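## Task

Take the sticky-note block off the desk and put it on the counter, without knocking any desk carton to the floor and without the robot toppling or being left leaning.

## Robot and tools

ROBOT. A LinearBot: an omnidirectional base with a column about 1.7 m high. A carriage slides on the column (lift_m) and holds two identical six-joint arms, each ending in a two-finger gripper. Arm bases sit roughly 0.57 m + lift_m above the floor; carriage parts hang about 0.15 m lower. A hand reaches up to 0.78 m from its shoulder but only about 0.38 m beneath its arm base. The hand is about 0.16 m long, 0.1 m wide (0.14 m when open); the wrist camera sticks out 0.11 m to one side of joint 6's axis; fingertips are thin (about 0.005 m in the closing direction, 0.02 m across). Parked arm: joints 1-6 = 0, 0.05, 0.05, 1.45, 0, 0; with both parked the footprint is about 0.85 m wide, 0.65 m long. Cameras: carriage_camera (fixed, forward, tilted ~20 degrees down), left_wrist_camera and right_wrist_camera (looking past the fingertips).

FRAMES. All positions are metres. Base frame: origin on the floor beneath the base centre, x forward, y left, z up. left_hand and right_hand are reported there, as the point between the finger pads; quat_wxyz rotates base axes into hand axes (hand z along the fingers, fingers open along hand y; pointing straight up with joints 1, 5, 6 at 0 gives 1,0,0,0). base_odometry is in the frame the base had at scene start, from wheel turns only (slip counts as motion); heading in rad, left positive, -3.142 to 3.142.

move. Arguments: base, joints, speeds, min_time_s, cameras. base holds exactly one key, a single number that is an offset from where the base last measured itself: translate_m (forward +, -2 to 2 m), strafe_m (left +, -2 to 2 m) or rotate_rad (counter-clockwise +, -6.3 to 6.3). joints is one object with named keys for both arms, each an absolute target: lift_m 0 to 1 m; for left_ and right_ arms, joint1_rad -2.617 to 3.054 (yaw about vertical, 0 ahead, + left); joint2_rad 0 to 3.141 (shoulder: 0 upper arm back level, 1.57 vertical, 3.14 forward level); joint3_rad 0 to 3.141 (elbow, 0 folded, 3.14 straight); joint4_rad -1.57 to 1.57 (wrist pitch, + lifts fingertips); joint5_rad -1.57 to 1.57 (wrist yaw, + swings fingertips to the right, opposite of joint 1); joint6_rad -2.094 to 2.094 (roll, + clockwise viewed from forearm); gripper_m 0 to 0.093 (pad gap). Keys left out keep their previous target. speeds caps this call only: translate_m/strafe_m 0.02-0.5 m/s, rotate_rad 0.05-1.57 rad/s, lift_m 0.08-0.25 m/s (max is default). min_time_s (0.1-8 s) sets a minimum duration for each arm and gripper motion and keeps paths straighter. Out-of-range values are refused; unknown keys make the call invalid. After a refusal or a stop, later motion calls in the same reply are skipped. cameras: list of names or ["all"]; [] returns none. An empty move just reports state and images.

wait: seconds 0 to 10, plus cameras; nothing new is commanded. zoom_image: camera plus region [x0, y0, x1, y1] in pixels from the image's top-left, at most 504 x 504, from that camera's latest image. finished_scene: scene = number of the scene being ended; irreversible, and the goal must hold afterwards with the robot idle.

RESULTS. move line: done, or the worst status. base_status/joint_status: done; off_target (resting away from target, maybe still pushing); contact_stop or time_out (target dropped, holding in place; drives end after 14 s); not_followed (an arm command withheld for self or arm-arm proximity; free it by sending one arm its current readings with joint 1 turned away, then the other in a later call); limit_stop_at_motor_heat (resend target). on_its_own lists uncommanded behaviour; "held at" is a target. motor_effort is percent of max, bracket = peak; a falling lift effort while lowering means a hand rests on something. Joint torques have offsets, noise and wrap at ±28 N m for joints 1-3. Gripper reads narrower (up to 0.005) or slightly wider than a gripped hard part; 0.000-0.003 when shut empty. Commanding about 0.005 below first-touch width gives full force; soft items crush further. Release by commanding well above the reading.

CAUTIONS. Hand readings can be off, usually real hand lower, worse at long reach; ~1 kg sags a level hand 7-25 cm. Arms have no contact stop and spring to target when freed. Base contact stops can be late; back off about 0.2 m the way you came if pinned; never reverse under a table edge into the column. Heading drifts a degree or two after turns. Stretched or loaded arms heat (MOTOR HOT at 75 °C, arm drops at 100 °C); park them while idle or driving, since the robot holds its command between replies. Never let the arms collide or squeeze each other. Tipping risk rises with a high carriage, extended or loaded arms, pushing and abrupt stops; only images reveal lean. Avoid drops, releasing moving items, slams and shoving cartons off the desk. Loose objects may occasionally be nudged.

Each tool is called after "Emit:" as a command line: name --argument value for each argument, lists and objects as JSON in quotes; but a table of rows of numbers goes row by row, as --pt "numbers of a row", without its own name.

## Session

Emit:
move

Scene clock: 0.00 s.
Joint torques (N m): no reading
base_odometry: x=+0.000 y=+0.000 heading=+0.000
base_status: not commanded
joint_positions: lift_m=+0.300 left_joint1_rad=-0.010 left_joint2_rad=+0.044 left_joint3_rad=+0.048 left_joint4_rad=+1.430 left_joint5_rad=-0.008 left_joint6_rad=-0.004 left_gripper_m=+0.09396 right_joint1_rad=-0.011 right_joint2_rad=+0.047 right_joint3_rad=+0.039 right_joint4_rad=+1.421 right_joint5_rad=-0.003 right_joint6_rad=-0.048 right_gripper_m=+0.09396
joint_status: not commanded
motor_effort: lift_m=+29 drive_wheels=-1
left_hand: x=+0.2675 y=+0.3100 z=+1.2842 quat_wxyz=(+0.998, -0.004, +0.069, -0.007) (m; base frame)
right_hand: x=+0.2731 y=-0.3089 z=+1.2813 quat_wxyz=(+0.996, -0.003, +0.079, -0.029) (m; base frame)
pictures: carriage_camera, left_wrist_camera, right_wrist_camera
Images, in order (width x height): carriage_camera 504x504, left_wrist_camera 504x504, right_wrist_camera 504x504.

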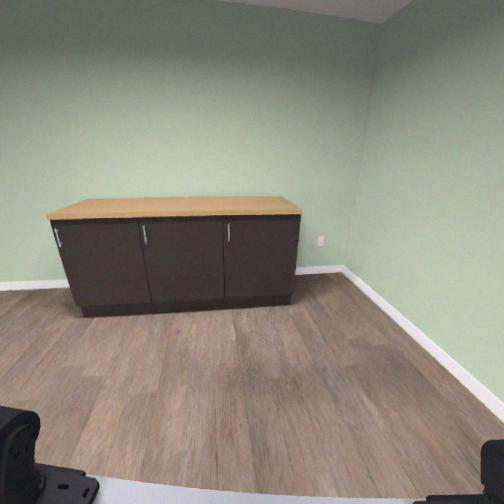

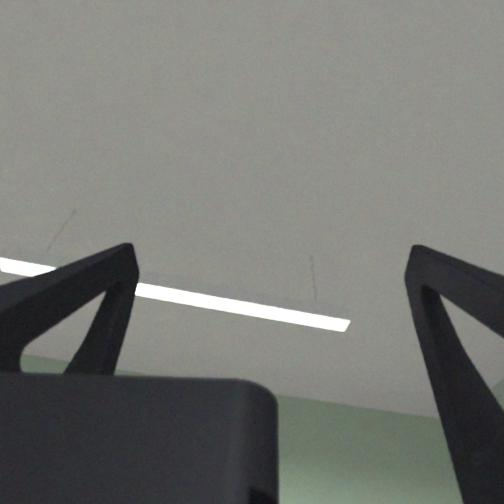

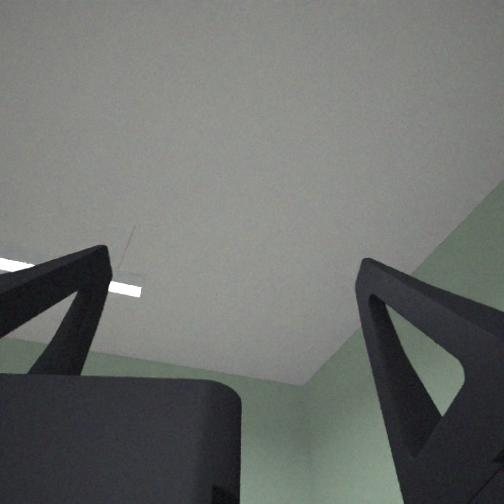

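Emit:
move --base '{"rotate_rad": 1.2}' --cameras '["carriage_camera"]'

Emit:
move --base '{"rotate_rad": 1.2}' --cameras '["carriage_camera"]'

Emit:
move --base '{"rotate_rad": 1.2}' --cameras '["carriage_camera"]'

Emit:
move --base '{"rotate_rad": 1.2}' --cameras '["carriage_camera"]'

Scene clock: 8.37 s.
Joint torques (N m): left_arm=[0.61 4.3 5.93 -0.22 -0.1 -0.04] | right_arm=[-0.08 4.22 7.24 -0.04 0 -0.12]
move: done
base_odometry: x=+0.000 y=+0.000 heading=+1.200
base_status: done
joint_positions: lift_m=+0.300 left_joint1_rad=-0.010 left_joint2_rad=+0.044 left_joint3_rad=+0.048 left_joint4_rad=+1.430 left_joint5_rad=-0.008 left_joint6_rad=-0.004 left_gripper_m=+0.09396 right_joint1_rad=-0.011 right_joint2_rad=+0.047 right_joint3_rad=+0.039 right_joint4_rad=+1.420 right_joint5_rad=-0.003 right_joint6_rad=-0.048 right_gripper_m=+0.09396
joint_status: not commanded
motor_effort: lift_m=+30(30) drive_wheels=+6(20)
left_hand: x=+0.2675 y=+0.3100 z=+1.2842 quat_wxyz=(+0.998, -0.004, +0.069, -0.007) (m; base frame)
right_hand: x=+0.2733 y=-0.3089 z=+1.2813 quat_wxyz=(+0.996, -0.003, +0.079, -0.029) (m; base frame)
pictures: carriage_camera
Images, in order (width x height): carriage_camera 504x504.

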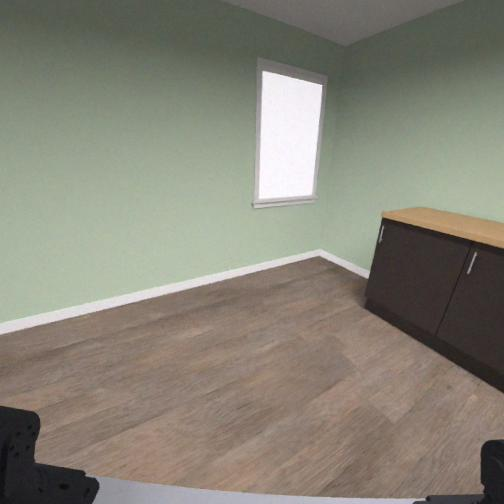

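Scene clock: 11.13 s.
Joint torques (N m): left_arm=[0.69 4.3 6.01 -0.21 -0.15 -0.04] | right_arm=[-0.01 4.27 7.23 -0.03 0 -0.11]
move: done
base_odometry: x=+0.000 y=+0.000 heading=+2.399
base_status: done
joint_positions: lift_m=+0.300 left_joint1_rad=-0.010 left_joint2_rad=+0.044 left_joint3_rad=+0.048 left_joint4_rad=+1.429 left_joint5_rad=-0.008 left_joint6_rad=-0.004 left_gripper_m=+0.09397 right_joint1_rad=-0.011 right_joint2_rad=+0.047 right_joint3_rad=+0.039 right_joint4_rad=+1.420 right_joint5_rad=-0.003 right_joint6_rad=-0.048 right_gripper_m=+0.09397
joint_status: not commanded
motor_effort: lift_m=+30(30) drive_wheels=+6(13)
left_hand: x=+0.2676 y=+0.3100 z=+1.2841 quat_wxyz=(+0.998, -0.004, +0.069, -0.007) (m; base frame)
right_hand: x=+0.2734 y=-0.3089 z=+1.2813 quat_wxyz=(+0.996, -0.003, +0.079, -0.029) (m; base frame)
pictures: carriage_camera
Images, in order (width x height): carriage_camera 504x504.

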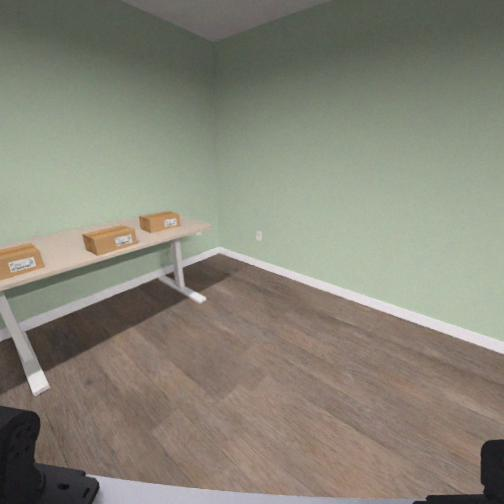

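Scene clock: 13.90 s.
Joint torques (N m): left_arm=[0.59 4.29 6 -0.2 -0.12 -0.05] | right_arm=[-0.02 4.23 7.19 -0.04 -0.01 -0.11]
move: done
base_odometry: x=+0.000 y=+0.000 heading=-2.685
base_status: done
joint_positions: lift_m=+0.300 left_joint1_rad=-0.010 left_joint2_rad=+0.044 left_joint3_rad=+0.048 left_joint4_rad=+1.429 left_joint5_rad=-0.008 left_joint6_rad=-0.004 left_gripper_m=+0.09398 right_joint1_rad=-0.011 right_joint2_rad=+0.047 right_joint3_rad=+0.039 right_joint4_rad=+1.419 right_joint5_rad=-0.003 right_joint6_rad=-0.048 right_gripper_m=+0.09398
joint_status: not commanded
motor_effort: lift_m=+30(30) drive_wheels=+7(14)
left_hand: x=+0.2676 y=+0.3100 z=+1.2841 quat_wxyz=(+0.998, -0.004, +0.069, -0.007) (m; base frame)
right_hand: x=+0.2734 y=-0.3089 z=+1.2813 quat_wxyz=(+0.996, -0.003, +0.079, -0.029) (m; base frame)
pictures: carriage_camera
Images, in order (width x height): carriage_camera 504x504.

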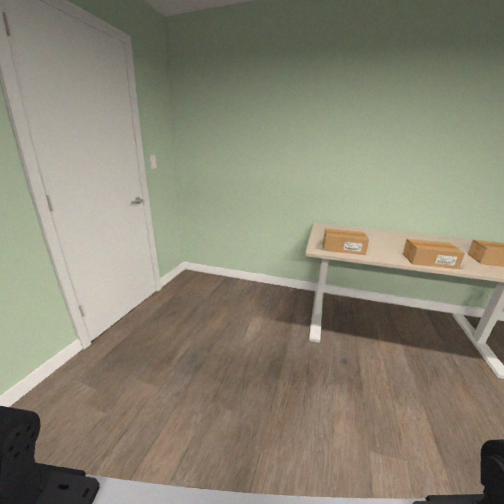

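Scene clock: 16.67 s.
Joint torques (N m): left_arm=[0.59 4.26 6.01 -0.19 -0.11 -0.06] | right_arm=[-0.06 4.26 7.16 -0.03 0.01 -0.12]
move: done
base_odometry: x=+0.000 y=+0.000 heading=-1.485
base_status: done
joint_positions: lift_m=+0.300 left_joint1_rad=-0.010 left_joint2_rad=+0.044 left_joint3_rad=+0.048 left_joint4_rad=+1.429 left_joint5_rad=-0.008 left_joint6_rad=-0.004 left_gripper_m=+0.09398 right_joint1_rad=-0.011 right_joint2_rad=+0.047 right_joint3_rad=+0.039 right_joint4_rad=+1.419 right_joint5_rad=-0.003 right_joint6_rad=-0.048 right_gripper_m=+0.09398
joint_status: not commanded
motor_effort: lift_m=+29(30) drive_wheels=+5(13)
left_hand: x=+0.2677 y=+0.3100 z=+1.2841 quat_wxyz=(+0.998, -0.004, +0.069, -0.007) (m; base frame)
right_hand: x=+0.2735 y=-0.3089 z=+1.2813 quat_wxyz=(+0.996, -0.003, +0.080, -0.029) (m; base frame)
pictures: carriage_camera
Images, in order (width x height): carriage_camera 504x504.

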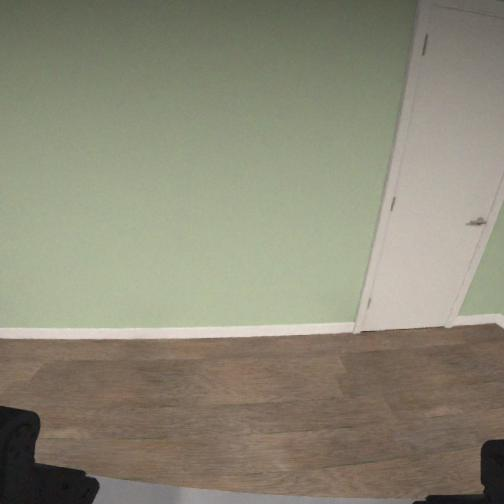

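Emit:
move --base '{"rotate_rad": -1.657}' --joints '{"lift_m": 0.6}' --cameras '["carriage_camera"]'

Scene clock: 25.23 s.
Joint torques (N m): left_arm=[0.59 4.33 5.98 -0.2 -0.11 -0.04] | right_arm=[-0.05 4.29 7.21 -0.04 0 -0.11]
move: done
base_odometry: x=+0.000 y=+0.000 heading=+3.142
base_status: done
joint_positions: lift_m=+0.600 left_joint1_rad=-0.010 left_joint2_rad=+0.044 left_joint3_rad=+0.048 left_joint4_rad=+1.429 left_joint5_rad=-0.008 left_joint6_rad=-0.004 left_gripper_m=+0.09398 right_joint1_rad=-0.011 right_joint2_rad=+0.047 right_joint3_rad=+0.039 right_joint4_rad=+1.419 right_joint5_rad=-0.003 right_joint6_rad=-0.048 right_gripper_m=+0.09398
joint_status: all done
motor_effort: lift_m=+31(38) drive_wheels=+7(18)
left_hand: x=+0.2677 y=+0.3101 z=+1.5840 quat_wxyz=(+0.998, -0.004, +0.069, -0.007) (m; base frame)
right_hand: x=+0.2737 y=-0.3089 z=+1.5811 quat_wxyz=(+0.996, -0.003, +0.080, -0.029) (m; base frame)
pictures: carriage_camera
Images, in order (width x height): carriage_camera 504x504.

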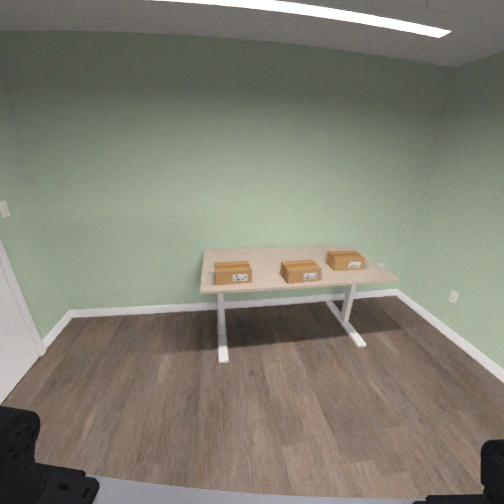

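Emit:
zoom_image --camera "carriage_camera" --region '[190, 230, 410, 310]'

Scaled by 2.291 from the camera's 504x504 image, which has a finer 720x720 frame.

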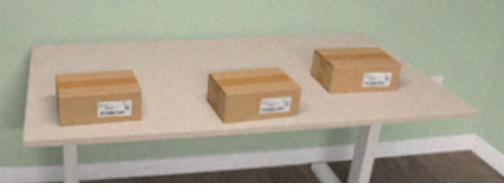

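Emit:
move --base '{"translate_m": 1.0}' --cameras '["carriage_camera"]'

Scene clock: 36.47 s.
Joint torques (N m): left_arm=[0.59 4.25 6 -0.18 -0.11 -0.05] | right_arm=[-0.01 4.23 7.2 0 0 -0.12]
move: done
base_odometry: x=-1.000 y=+0.002 heading=+3.140
base_status: done
joint_positions: lift_m=+0.600 left_joint1_rad=-0.010 left_joint2_rad=+0.044 left_joint3_rad=+0.048 left_joint4_rad=+1.428 left_joint5_rad=-0.008 left_joint6_rad=-0.004 left_gripper_m=+0.09398 right_joint1_rad=-0.011 right_joint2_rad=+0.047 right_joint3_rad=+0.039 right_joint4_rad=+1.416 right_joint5_rad=-0.003 right_joint6_rad=-0.048 right_gripper_m=+0.09398
joint_status: not commanded
motor_effort: lift_m=+31(31) drive_wheels=-12(21)
left_hand: x=+0.2679 y=+0.3101 z=+1.5840 quat_wxyz=(+0.998, -0.004, +0.069, -0.007) (m; base frame)
right_hand: x=+0.2743 y=-0.3090 z=+1.5810 quat_wxyz=(+0.996, -0.003, +0.081, -0.029) (m; base frame)
pictures: carriage_camera
Images, in order (width x height): carriage_camera 504x504.

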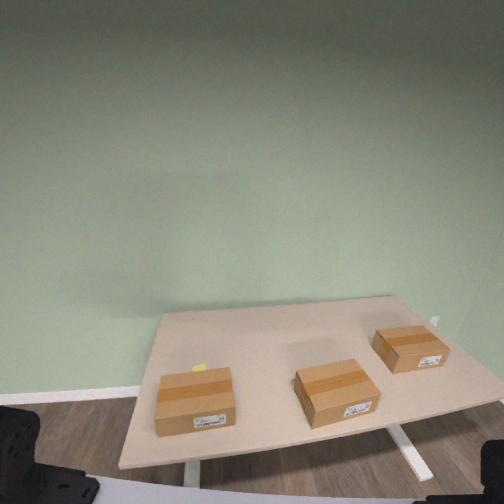

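Emit:
move --joints '{"left_joint2_rad": 1.0, "left_joint3_rad": 1.2, "left_joint4_rad": 0.0, "left_joint1_rad": 0.0, "left_joint5_rad": 0.0, "left_joint6_rad": 0.0}' --min_time_s 2 --cameras '["carriage_camera", "left_wrist_camera"]'

Emit:
move --joints '{"left_joint2_rad": 1.3, "left_joint3_rad": 1.3, "left_joint4_rad": -1.2}' --min_time_s 2 --cameras '["carriage_camera", "left_wrist_camera"]'

Emit:
move --joints '{"left_joint2_rad": 1.6, "left_joint3_rad": 1.4, "left_joint4_rad": -1.3}' --min_time_s 2 --cameras '["carriage_camera", "left_wrist_camera"]'

Scene clock: 85.30 s.
Joint torques (N m): left_arm=[1.13 -1.88 10.18 2.29 -0.02 0] | right_arm=[-0.01 4.25 7.2 0 0 -0.13]
move: done
base_odometry: x=-1.000 y=+0.002 heading=+3.140
base_status: not commanded
joint_positions: lift_m=+0.600 left_joint1_rad=-0.007 left_joint2_rad=+0.994 left_joint3_rad=+1.176 left_joint4_rad=+0.021 left_joint5_rad=-0.008 left_joint6_rad=-0.004 left_gripper_m=+0.09398 right_joint1_rad=-0.011 right_joint2_rad=+0.047 right_joint3_rad=+0.039 right_joint4_rad=+1.416 right_joint5_rad=-0.003 right_joint6_rad=-0.048 right_gripper_m=+0.09398
joint_status: all done
motor_effort: lift_m=+31(31) drive_wheels=-11(12)
left_hand: x=+0.5797 y=+0.3080 z=+1.6419 quat_wxyz=(+0.775, -0.002, +0.632, -0.002) (m; base frame)
right_hand: x=+0.2743 y=-0.3090 z=+1.5810 quat_wxyz=(+0.996, -0.003, +0.081, -0.029) (m; base frame)
pictures: carriage_camera, left_wrist_camera
Images, in order (width x height): carriage_camera 504x504, left_wrist_camera 504x504.

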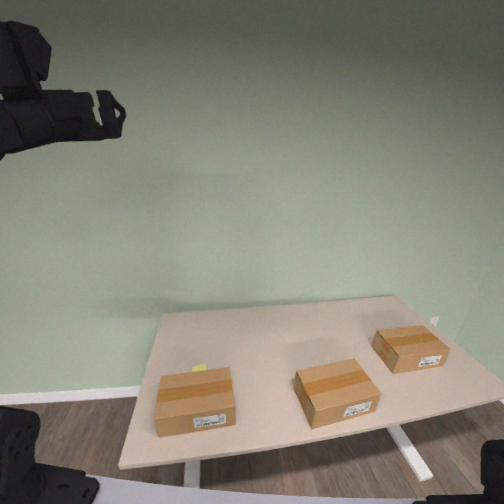

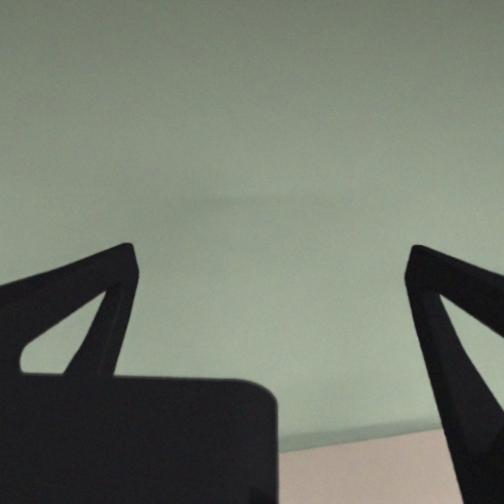

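Scene clock: 87.70 s.
Joint torques (N m): left_arm=[1.11 -4.08 9.81 1.32 -0.03 -0.01] | right_arm=[-0.02 4.27 7.16 0.01 0.01 -0.11]
move: done
base_odometry: x=-1.000 y=+0.002 heading=+3.140
base_status: not commanded
joint_positions: lift_m=+0.600 left_joint1_rad=-0.007 left_joint2_rad=+1.289 left_joint3_rad=+1.276 left_joint4_rad=-1.182 left_joint5_rad=-0.007 left_joint6_rad=-0.004 left_gripper_m=+0.09398 right_joint1_rad=-0.011 right_joint2_rad=+0.047 right_joint3_rad=+0.039 right_joint4_rad=+1.416 right_joint5_rad=-0.003 right_joint6_rad=-0.048 right_gripper_m=+0.09398
joint_status: all done
motor_effort: lift_m=+31(31) drive_wheels=-10(12)
left_hand: x=+0.5155 y=+0.3084 z=+1.3496 quat_wxyz=(+0.187, +0.001, +0.982, +0.003) (m; base frame)
right_hand: x=+0.2743 y=-0.3090 z=+1.5810 quat_wxyz=(+0.996, -0.003, +0.081, -0.029) (m; base frame)
pictures: carriage_camera, left_wrist_camera
Images, in order (width x height): carriage_camera 504x504, left_wrist_camera 504x504.

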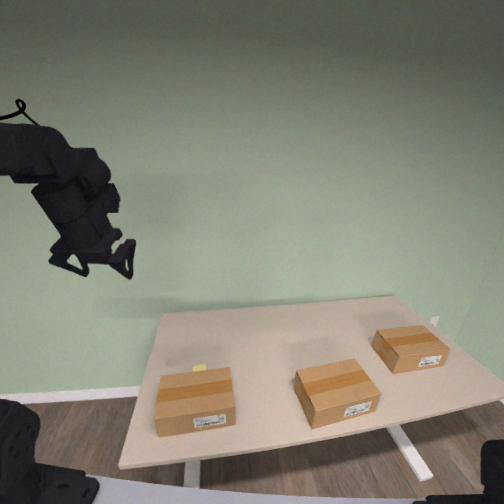

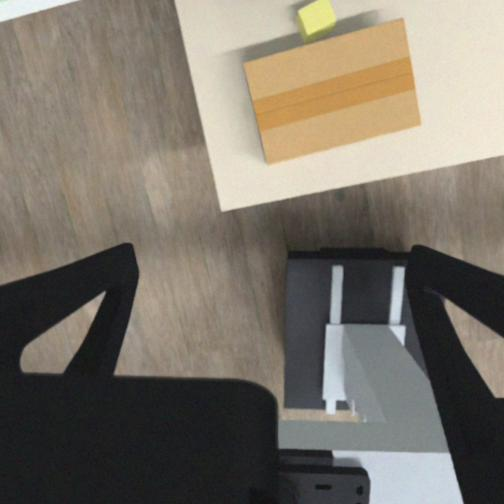

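Scene clock: 90.00 s.
Joint torques (N m): left_arm=[1.11 -6.65 9.33 0.57 -0.04 -0.01] | right_arm=[-0.03 4.19 7.2 0 0 -0.11]
move: done
base_odometry: x=-1.000 y=+0.002 heading=+3.140
base_status: not commanded
joint_positions: lift_m=+0.600 left_joint1_rad=-0.007 left_joint2_rad=+1.587 left_joint3_rad=+1.377 left_joint4_rad=-1.285 left_joint5_rad=-0.007 left_joint6_rad=-0.004 left_gripper_m=+0.09398 right_joint1_rad=-0.011 right_joint2_rad=+0.047 right_joint3_rad=+0.039 right_joint4_rad=+1.416 right_joint5_rad=-0.003 right_joint6_rad=-0.048 right_gripper_m=+0.09398
joint_status: all done
motor_effort: lift_m=+31(31) drive_wheels=-10(12)
left_hand: x=+0.5279 y=+0.3083 z=+1.2944 quat_wxyz=(+0.038, +0.001, +0.999, +0.003) (m; base frame)
right_hand: x=+0.2743 y=-0.3090 z=+1.5810 quat_wxyz=(+0.996, -0.003, +0.081, -0.029) (m; base frame)
pictures: carriage_camera, left_wrist_camera
Images, in order (width x height): carriage_camera 504x504, left_wrist_camera 504x504.

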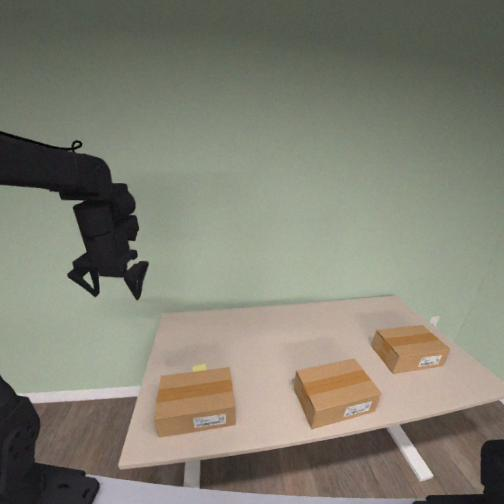

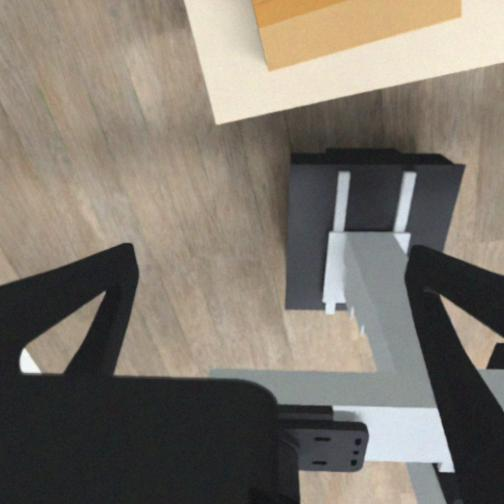

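Emit:
move --base '{"rotate_rad": 0.178}' --cameras '["carriage_camera", "left_wrist_camera"]'

Emit:
move --joints '{"left_joint2_rad": 1.5, "left_joint3_rad": 1.45, "left_joint4_rad": -1.54}' --min_time_s 2 --cameras '["carriage_camera", "left_wrist_camera"]'

Scene clock: 157.67 s.
Joint torques (N m): left_arm=[0.64 -6.89 9.25 0.64 -0.07 -0.01] | right_arm=[-0.02 4.23 7.19 0 0.02 -0.12]
move: done
base_odometry: x=-1.001 y=+0.002 heading=-2.965
base_status: done
joint_positions: lift_m=+0.600 left_joint1_rad=-0.001 left_joint2_rad=+1.588 left_joint3_rad=+1.377 left_joint4_rad=-1.291 left_joint5_rad=-0.005 left_joint6_rad=-0.004 left_gripper_m=+0.09399 right_joint1_rad=-0.011 right_joint2_rad=+0.047 right_joint3_rad=+0.039 right_joint4_rad=+1.417 right_joint5_rad=-0.003 right_joint6_rad=-0.048 right_gripper_m=+0.09398
joint_status: not commanded
motor_effort: lift_m=+31(31) drive_wheels=+7(12)
left_hand: x=+0.5265 y=+0.3096 z=+1.2939 quat_wxyz=(+0.034, -0.002, +0.999, +0.002) (m; base frame)
right_hand: x=+0.2742 y=-0.3090 z=+1.5811 quat_wxyz=(+0.996, -0.003, +0.081, -0.029) (m; base frame)
pictures: carriage_camera, left_wrist_camera
Images, in order (width x height): carriage_camera 504x504, left_wrist_camera 504x504.

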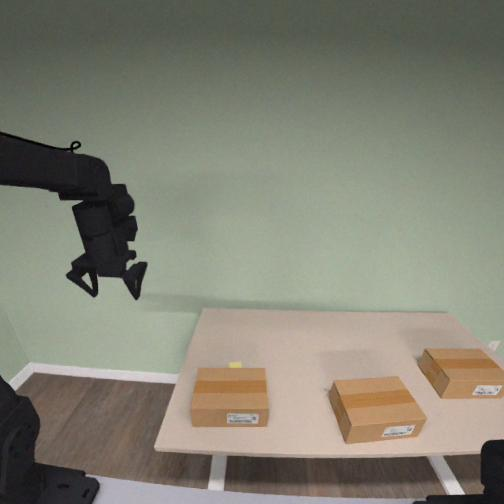

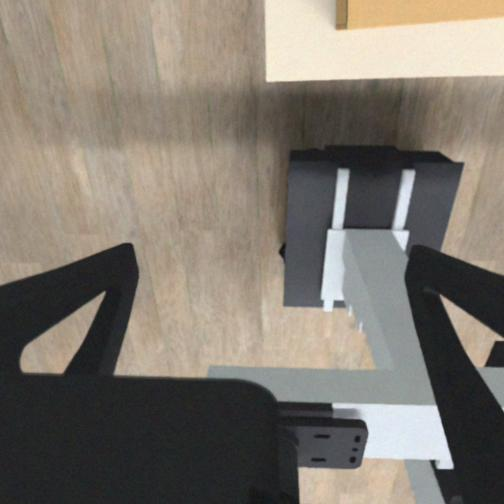

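Scene clock: 159.97 s.
Joint torques (N m): left_arm=[0.68 -8.73 8.87 0.29 -0.06 -0.02] | right_arm=[-0.01 4.23 7.21 0 0.01 -0.12]
move: done
base_odometry: x=-1.001 y=+0.002 heading=-2.965
base_status: not commanded
joint_positions: lift_m=+0.600 left_joint1_rad=-0.001 left_joint2_rad=+1.519 left_joint3_rad=+1.428 left_joint4_rad=-1.525 left_joint5_rad=-0.005 left_joint6_rad=-0.004 left_gripper_m=+0.09399 right_joint1_rad=-0.011 right_joint2_rad=+0.047 right_joint3_rad=+0.039 right_joint4_rad=+1.417 right_joint5_rad=-0.003 right_joint6_rad=-0.048 right_gripper_m=+0.09398
joint_status: all done
motor_effort: lift_m=+31(31) drive_wheels=+6(10)
left_hand: x=+0.4773 y=+0.3097 z=+1.3235 quat_wxyz=(-0.023, -0.002, +1.000, +0.002) (m; base frame)
right_hand: x=+0.2742 y=-0.3090 z=+1.5811 quat_wxyz=(+0.996, -0.003, +0.081, -0.029) (m; base frame)
pictures: carriage_camera, left_wrist_camera
Images, in order (width x height): carriage_camera 504x504, left_wrist_camera 504x504.

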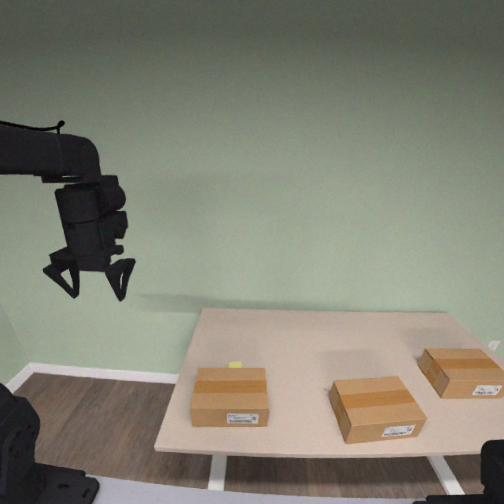

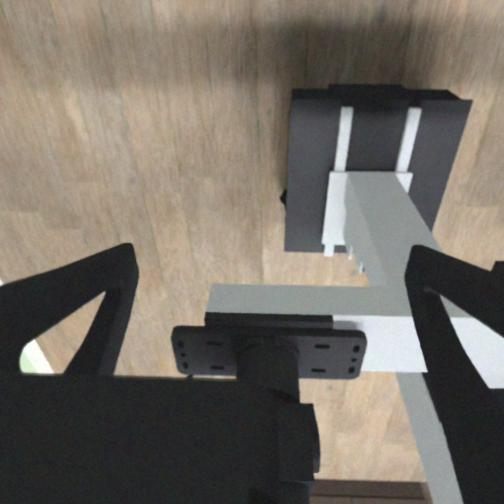

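Emit:
move --joints '{"left_joint2_rad": 1.3, "left_joint3_rad": 1.3, "left_joint4_rad": -1.2}' --min_time_s 2 --cameras '["left_wrist_camera"]'

Emit:
move --base '{"strafe_m": -0.1}' --speeds '{"strafe_m": 0.2}' --cameras '["left_wrist_camera", "carriage_camera"]'

Emit:
move --base '{"translate_m": 0.1}' --speeds '{"translate_m": 0.2}' --cameras '["left_wrist_camera", "carriage_camera"]'

Emit:
move --joints '{"lift_m": 0.5}' --cameras '["left_wrist_camera", "carriage_camera"]'

Scene clock: 179.40 s.
Joint torques (N m): left_arm=[0.62 -6.91 5.86 1.59 -0.07 -0.01] | right_arm=[-0.02 4.22 7.21 0.01 0.01 -0.12]
move: done
base_odometry: x=-1.001 y=+0.002 heading=-2.965
base_status: not commanded
joint_positions: lift_m=+0.600 left_joint1_rad=-0.001 left_joint2_rad=+1.316 left_joint3_rad=+1.314 left_joint4_rad=-1.209 left_joint5_rad=-0.005 left_joint6_rad=-0.004 left_gripper_m=+0.09399 right_joint1_rad=-0.011 right_joint2_rad=+0.047 right_joint3_rad=+0.039 right_joint4_rad=+1.417 right_joint5_rad=-0.003 right_joint6_rad=-0.048 right_gripper_m=+0.09398
joint_status: all done
motor_effort: lift_m=+31(31) drive_wheels=+7(9)
left_hand: x=+0.5179 y=+0.3096 z=+1.3529 quat_wxyz=(+0.179, -0.002, +0.984, +0.002) (m; base frame)
right_hand: x=+0.2742 y=-0.3090 z=+1.5811 quat_wxyz=(+0.996, -0.003, +0.081, -0.029) (m; base frame)
pictures: left_wrist_camera
Images, in order (width x height): left_wrist_camera 504x504.

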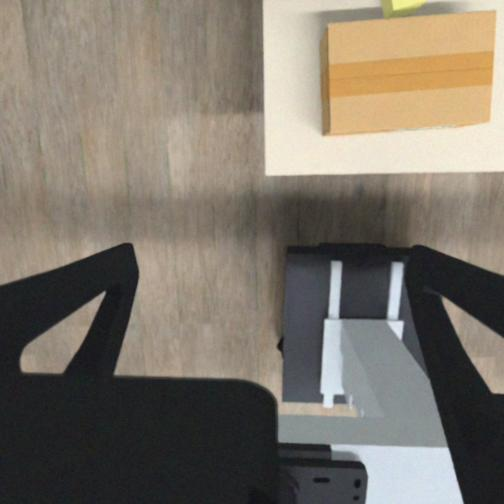

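Scene clock: 180.97 s.
Joint torques (N m): left_arm=[0.81 -6.78 5.87 1.56 -0.09 -0.02] | right_arm=[-0.05 4.23 7.21 -0.03 -0.01 -0.11]
move: done
base_odometry: x=-1.018 y=+0.100 heading=-2.964
base_status: done
joint_positions: lift_m=+0.600 left_joint1_rad=-0.002 left_joint2_rad=+1.314 left_joint3_rad=+1.314 left_joint4_rad=-1.205 left_joint5_rad=-0.003 left_joint6_rad=-0.004 left_gripper_m=+0.09399 right_joint1_rad=-0.010 right_joint2_rad=+0.047 right_joint3_rad=+0.039 right_joint4_rad=+1.417 right_joint5_rad=-0.003 right_joint6_rad=-0.048 right_gripper_m=+0.09398
joint_status: not commanded
motor_effort: lift_m=+31(31) drive_wheels=+8(18)
left_hand: x=+0.5187 y=+0.3091 z=+1.3538 quat_wxyz=(+0.182, -0.001, +0.983, +0.001) (m; base frame)
right_hand: x=+0.2741 y=-0.3089 z=+1.5811 quat_wxyz=(+0.996, -0.003, +0.081, -0.029) (m; base frame)
pictures: carriage_camera, left_wrist_camera
Images, in order (width x height): carriage_camera 504x504, left_wrist_camera 504x504.

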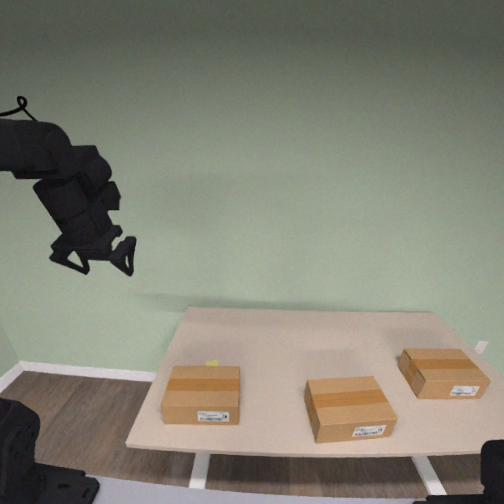

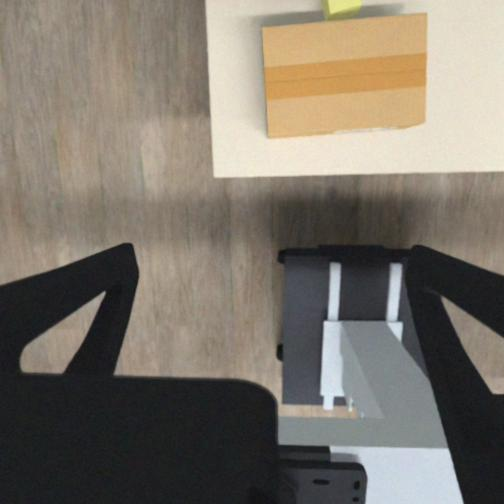

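Scene clock: 182.53 s.
Joint torques (N m): left_arm=[0.85 -6.34 5.83 1.52 -0.08 -0.01] | right_arm=[-0.03 4.21 7.21 0 0.01 -0.12]
move: done
base_odometry: x=-1.117 y=+0.083 heading=-2.965
base_status: done
joint_positions: lift_m=+0.600 left_joint1_rad=-0.001 left_joint2_rad=+1.310 left_joint3_rad=+1.314 left_joint4_rad=-1.202 left_joint5_rad=-0.003 left_joint6_rad=-0.004 left_gripper_m=+0.09399 right_joint1_rad=-0.010 right_joint2_rad=+0.047 right_joint3_rad=+0.039 right_joint4_rad=+1.416 right_joint5_rad=-0.003 right_joint6_rad=-0.048 right_gripper_m=+0.09398
joint_status: not commanded
motor_effort: lift_m=+31(31) drive_wheels=-6(17)
left_hand: x=+0.5191 y=+0.3091 z=+1.3552 quat_wxyz=(+0.186, -0.001, +0.983, +0.001) (m; base frame)
right_hand: x=+0.2745 y=-0.3089 z=+1.5810 quat_wxyz=(+0.996, -0.003, +0.081, -0.029) (m; base frame)
pictures: carriage_camera, left_wrist_camera
Images, in order (width x height): carriage_camera 504x504, left_wrist_camera 504x504.

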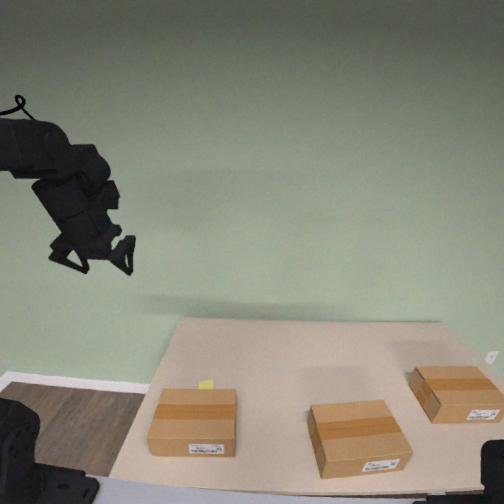

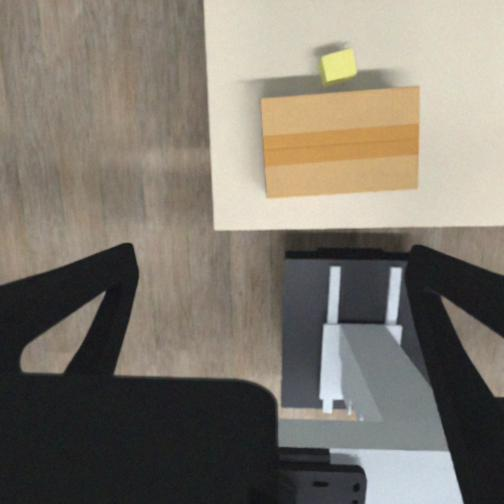

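Scene clock: 183.47 s.
Joint torques (N m): left_arm=[0.72 -6.05 6.58 1.46 -0.08 -0.02] | right_arm=[-0.1 4.23 7.2 0.01 0 -0.11]
move: done
base_odometry: x=-1.117 y=+0.083 heading=-2.965
base_status: not commanded
joint_positions: lift_m=+0.500 left_joint1_rad=-0.001 left_joint2_rad=+1.308 left_joint3_rad=+1.308 left_joint4_rad=-1.198 left_joint5_rad=-0.003 left_joint6_rad=-0.004 left_gripper_m=+0.09399 right_joint1_rad=-0.010 right_joint2_rad=+0.047 right_joint3_rad=+0.039 right_joint4_rad=+1.416 right_joint5_rad=-0.003 right_joint6_rad=-0.048 right_gripper_m=+0.09398
joint_status: all done
motor_effort: lift_m=+27(28) drive_wheels=-8(8)
left_hand: x=+0.5188 y=+0.3091 z=+1.2541 quat_wxyz=(+0.185, -0.001, +0.983, +0.001) (m; base frame)
right_hand: x=+0.2744 y=-0.3089 z=+1.4813 quat_wxyz=(+0.996, -0.003, +0.081, -0.029) (m; base frame)
pictures: carriage_camera, left_wrist_camera
Images, in order (width x height): carriage_camera 504x504, left_wrist_camera 504x504.

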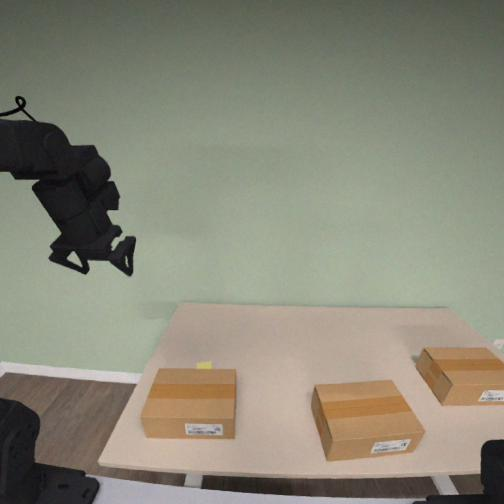

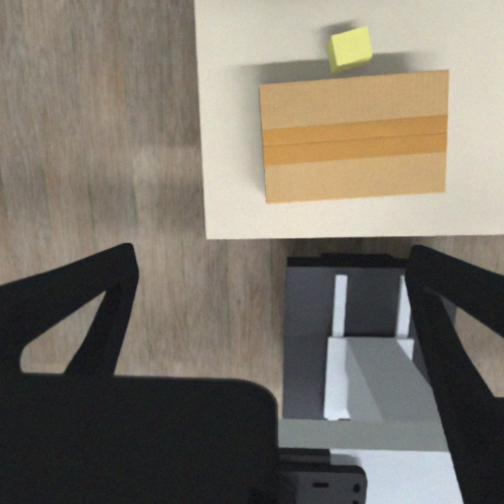

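Emit:
zoom_image --camera "left_wrist_camera" --region '[190, 0, 470, 280]'

Emit:
move --joints '{"lift_m": 0.8}' --cameras '["left_wrist_camera", "carriage_camera"]'

Emit:
zoom_image --camera "left_wrist_camera" --region '[190, 0, 470, 280]'

Scaled by 1.800 from the camera's 504x504 image, which has a finer 720x720 frame.

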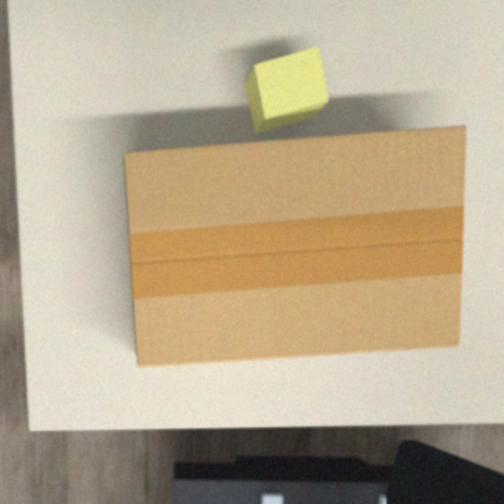

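Scene clock: 199.93 s.
Joint torques (N m): left_arm=[0.7 -6.05 6.63 1.45 -0.08 -0.01] | right_arm=[-0.1 4.21 7.17 0.02 0 -0.12]
move: done
base_odometry: x=-1.117 y=+0.083 heading=-2.965
base_status: not commanded
joint_positions: lift_m=+0.800 left_joint1_rad=-0.001 left_joint2_rad=+1.307 left_joint3_rad=+1.307 left_joint4_rad=-1.195 left_joint5_rad=-0.003 left_joint6_rad=-0.004 left_gripper_m=+0.09399 right_joint1_rad=-0.010 right_joint2_rad=+0.047 right_joint3_rad=+0.039 right_joint4_rad=+1.416 right_joint5_rad=-0.003 right_joint6_rad=-0.048 right_gripper_m=+0.09398
joint_status: all done
motor_effort: lift_m=+31(38) drive_wheels=-8(9)
left_hand: x=+0.5191 y=+0.3091 z=+1.5540 quat_wxyz=(+0.187, -0.001, +0.982, +0.001) (m; base frame)
right_hand: x=+0.2744 y=-0.3089 z=+1.7810 quat_wxyz=(+0.996, -0.003, +0.081, -0.029) (m; base frame)
pictures: carriage_camera, left_wrist_camera
Images, in order (width x height): carriage_camera 504x504, left_wrist_camera 504x504.

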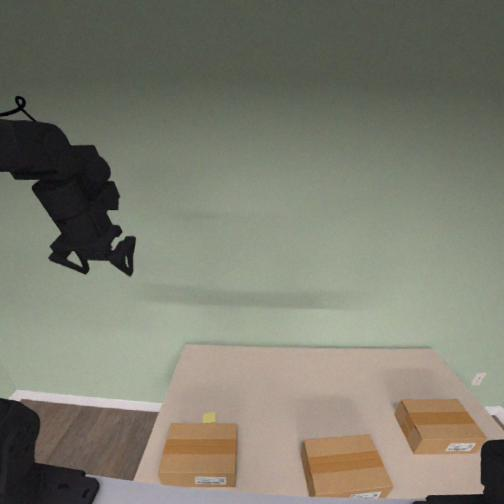

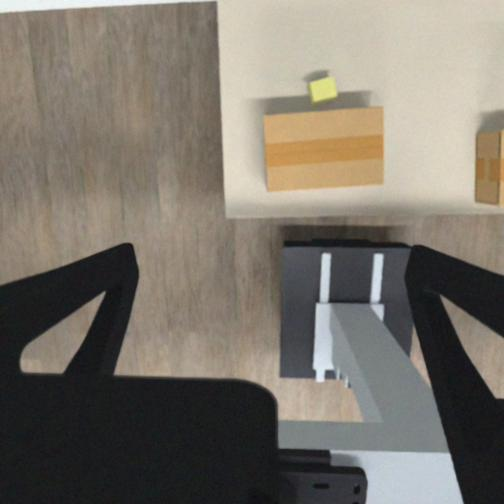

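Scaled by 1.800 from the camera's 504x504 image, which has a finer 720x720 frame.

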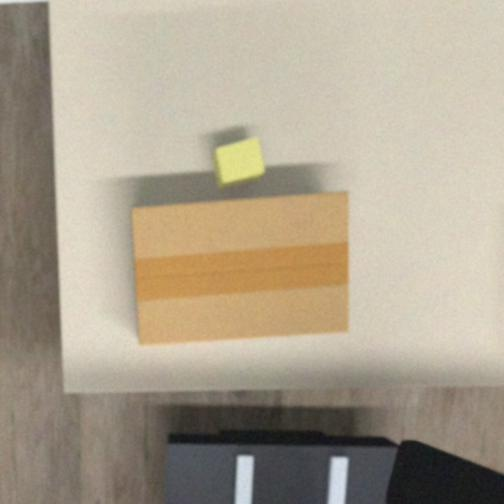

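Emit:
move --joints '{"left_joint2_rad": 2.777, "left_joint3_rad": 1.763, "left_joint4_rad": -0.557, "lift_m": 0.65}' --min_time_s 3 --cameras '["left_wrist_camera", "carriage_camera"]'

Emit:
move --base '{"strafe_m": -0.115}' --speeds '{"strafe_m": 0.2}' --cameras '["left_wrist_camera"]'

Emit:
move --base '{"translate_m": 0.047}' --speeds '{"translate_m": 0.1}' --cameras '["left_wrist_camera", "carriage_camera"]'

Scene clock: 302.17 s.
Joint torques (N m): left_arm=[0.75 -14.15 6.91 0.71 -0.08 0] | right_arm=[-0.05 4.29 7.2 0 0 -0.12]
move: done
base_odometry: x=-1.117 y=+0.083 heading=-2.965
base_status: not commanded
joint_positions: lift_m=+0.650 left_joint1_rad=-0.001 left_joint2_rad=+2.756 left_joint3_rad=+1.745 left_joint4_rad=-0.569 left_joint5_rad=-0.003 left_joint6_rad=-0.004 left_gripper_m=+0.09399 right_joint1_rad=-0.010 right_joint2_rad=+0.047 right_joint3_rad=+0.039 right_joint4_rad=+1.416 right_joint5_rad=-0.003 right_joint6_rad=-0.048 right_gripper_m=+0.09398
joint_status: all done
motor_effort: lift_m=+27(29) drive_wheels=+4(9)
left_hand: x=+0.6762 y=+0.3089 z=+0.9959 quat_wxyz=(-0.004, -0.001, +1.000, +0.001) (m; base frame)
right_hand: x=+0.2744 y=-0.3089 z=+1.6313 quat_wxyz=(+0.996, -0.003, +0.081, -0.029) (m; base frame)
pictures: carriage_camera, left_wrist_camera
Images, in order (width x height): carriage_camera 504x504, left_wrist_camera 504x504.

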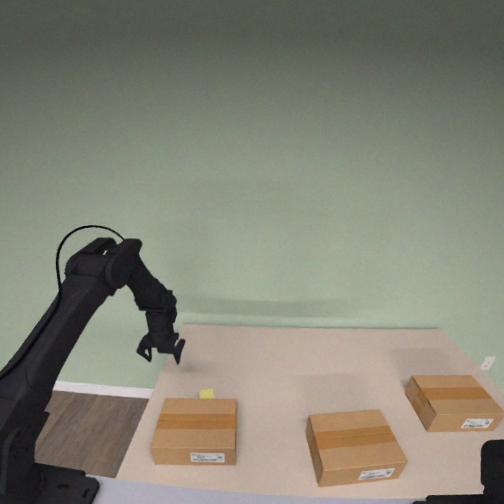

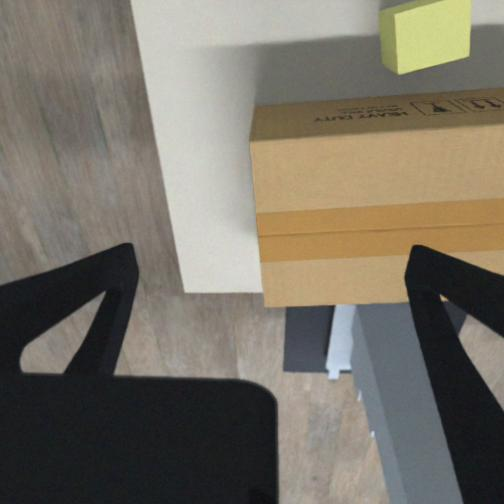

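Scene clock: 303.93 s.
Joint torques (N m): left_arm=[0.77 -14.11 6.95 0.66 -0.1 -0.01] | right_arm=[-0.08 4.26 7.19 0.01 0.02 -0.11]
move: done
base_odometry: x=-1.137 y=+0.196 heading=-2.964
base_status: done
joint_positions: lift_m=+0.650 left_joint1_rad=-0.003 left_joint2_rad=+2.756 left_joint3_rad=+1.745 left_joint4_rad=-0.566 left_joint5_rad=-0.002 left_joint6_rad=-0.004 left_gripper_m=+0.09399 right_joint1_rad=-0.010 right_joint2_rad=+0.047 right_joint3_rad=+0.039 right_joint4_rad=+1.416 right_joint5_rad=-0.003 right_joint6_rad=-0.048 right_gripper_m=+0.09398
joint_status: not commanded
motor_effort: lift_m=+28(28) drive_wheels=-5(14)
left_hand: x=+0.6771 y=+0.3079 z=+0.9959 quat_wxyz=(-0.003, +0.000, +1.000, +0.001) (m; base frame)
right_hand: x=+0.2744 y=-0.3089 z=+1.6313 quat_wxyz=(+0.996, -0.003, +0.081, -0.029) (m; base frame)
pictures: left_wrist_camera
Images, in order (width x height): left_wrist_camera 504x504.

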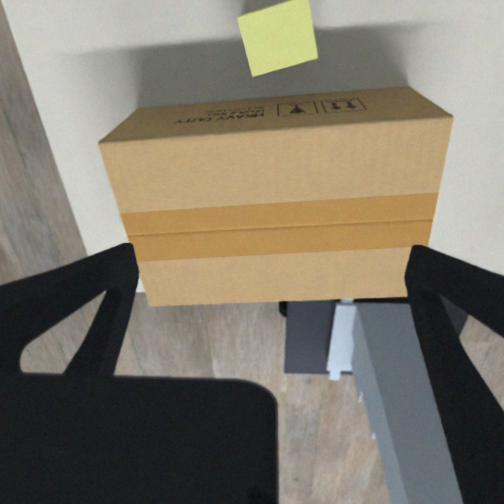

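Scene clock: 305.10 s.
Joint torques (N m): left_arm=[0.85 -13.98 6.94 0.61 -0.1 0] | right_arm=[-0.09 4.23 7.25 0.02 0 -0.12]
move: done
base_odometry: x=-1.184 y=+0.188 heading=-2.965
base_status: done
joint_positions: lift_m=+0.650 left_joint1_rad=-0.003 left_joint2_rad=+2.756 left_joint3_rad=+1.745 left_joint4_rad=-0.562 left_joint5_rad=-0.002 left_joint6_rad=-0.004 left_gripper_m=+0.09399 right_joint1_rad=-0.010 right_joint2_rad=+0.047 right_joint3_rad=+0.039 right_joint4_rad=+1.416 right_joint5_rad=-0.003 right_joint6_rad=-0.048 right_gripper_m=+0.09398
joint_status: not commanded
motor_effort: lift_m=+28(28) drive_wheels=-9(13)
left_hand: x=+0.6780 y=+0.3079 z=+0.9959 quat_wxyz=(-0.001, +0.000, +1.000, +0.001) (m; base frame)
right_hand: x=+0.2744 y=-0.3089 z=+1.6313 quat_wxyz=(+0.996, -0.003, +0.081, -0.029) (m; base frame)
pictures: carriage_camera, left_wrist_camera
Images, in order (width x height): carriage_camera 504x504, left_wrist_camera 504x504.

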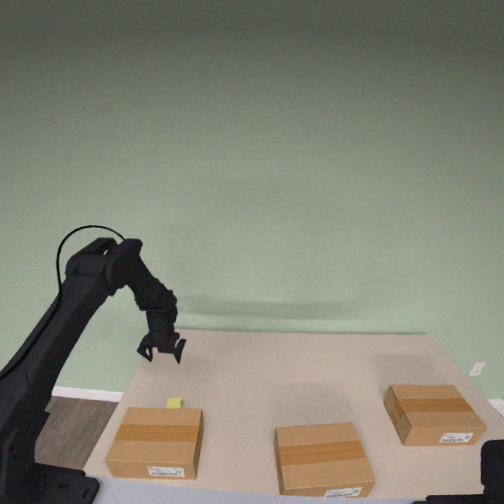

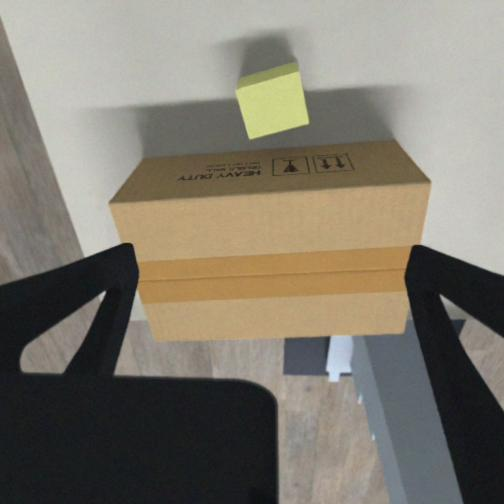

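Emit:
move --joints '{"left_joint6_rad": -0.245, "lift_m": 0.5}' --min_time_s 1 --cameras '["left_wrist_camera", "carriage_camera"]'

Scene clock: 325.10 s.
Joint torques (N m): left_arm=[0.88 -15.61 6.19 0.56 -0.13 -0.12] | right_arm=[-0.09 4.26 7.21 0.02 0.01 -0.11]
move: done
base_odometry: x=-1.184 y=+0.188 heading=-2.965
base_status: not commanded
joint_positions: lift_m=+0.500 left_joint1_rad=-0.003 left_joint2_rad=+2.771 left_joint3_rad=+1.752 left_joint4_rad=-0.558 left_joint5_rad=-0.002 left_joint6_rad=-0.235 left_gripper_m=+0.09399 right_joint1_rad=-0.010 right_joint2_rad=+0.047 right_joint3_rad=+0.039 right_joint4_rad=+1.416 right_joint5_rad=-0.003 right_joint6_rad=-0.048 right_gripper_m=+0.09398
joint_status: all done
motor_effort: lift_m=+28(29) drive_wheels=+4(9)
left_hand: x=+0.6771 y=+0.3079 z=+0.8410 quat_wxyz=(-0.003, -0.115, +0.993, +0.001) (m; base frame)
right_hand: x=+0.2744 y=-0.3089 z=+1.4813 quat_wxyz=(+0.996, -0.003, +0.081, -0.029) (m; base frame)
pictures: carriage_camera, left_wrist_camera
Images, in order (width x height): carriage_camera 504x504, left_wrist_camera 504x504.

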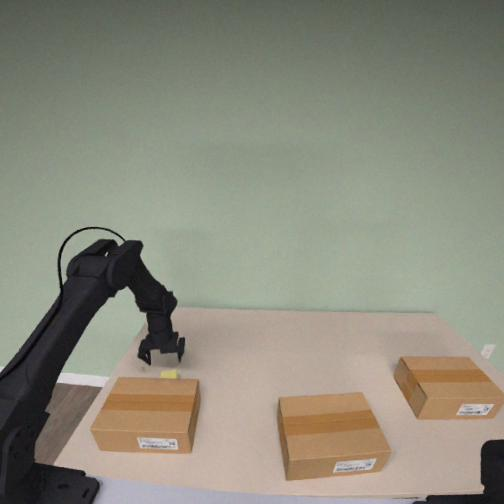

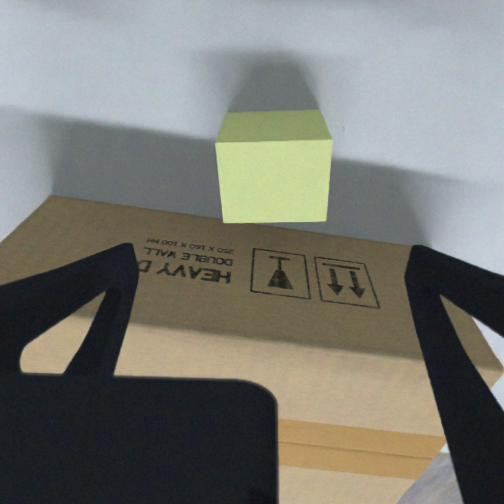

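Emit:
move --joints '{"lift_m": 0.44}' --speeds '{"lift_m": 0.08}' --cameras '["left_wrist_camera", "carriage_camera"]'

Scene clock: 346.20 s.
Joint torques (N m): left_arm=[0.87 -15.62 6.08 0.57 -0.11 -0.13] | right_arm=[-0.12 4.27 7.2 0.01 0.02 -0.12]
move: done
base_odometry: x=-1.184 y=+0.188 heading=-2.965
base_status: not commanded
joint_positions: lift_m=+0.440 left_joint1_rad=-0.003 left_joint2_rad=+2.771 left_joint3_rad=+1.754 left_joint4_rad=-0.557 left_joint5_rad=-0.002 left_joint6_rad=-0.236 left_gripper_m=+0.09399 right_joint1_rad=-0.010 right_joint2_rad=+0.047 right_joint3_rad=+0.039 right_joint4_rad=+1.416 right_joint5_rad=-0.003 right_joint6_rad=-0.048 right_gripper_m=+0.09398
joint_status: all done
motor_effort: lift_m=+28(29) drive_wheels=+5(9)
left_hand: x=+0.6779 y=+0.3079 z=+0.7810 quat_wxyz=(-0.001, -0.116, +0.993, +0.001) (m; base frame)
right_hand: x=+0.2744 y=-0.3089 z=+1.4213 quat_wxyz=(+0.996, -0.003, +0.081, -0.029) (m; base frame)
pictures: carriage_camera, left_wrist_camera
Images, in order (width x height): carriage_camera 504x504, left_wrist_camera 504x504.

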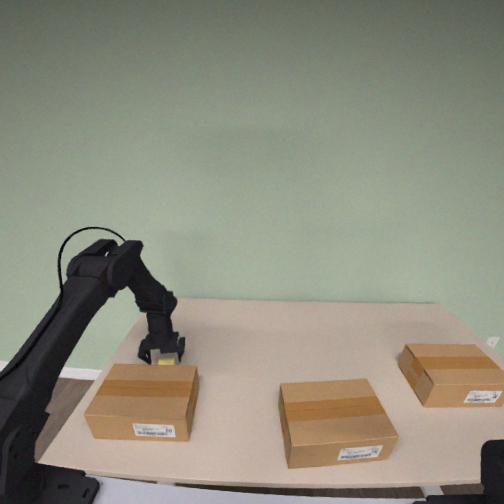

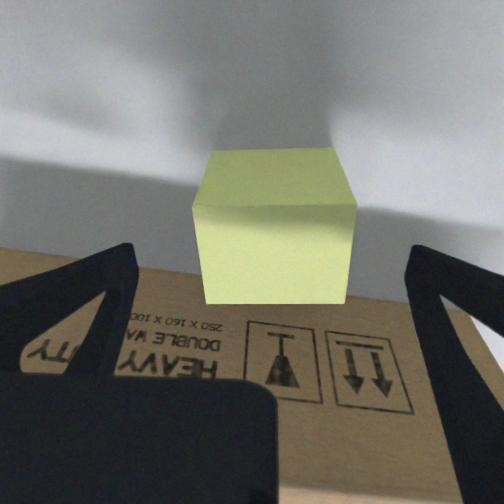

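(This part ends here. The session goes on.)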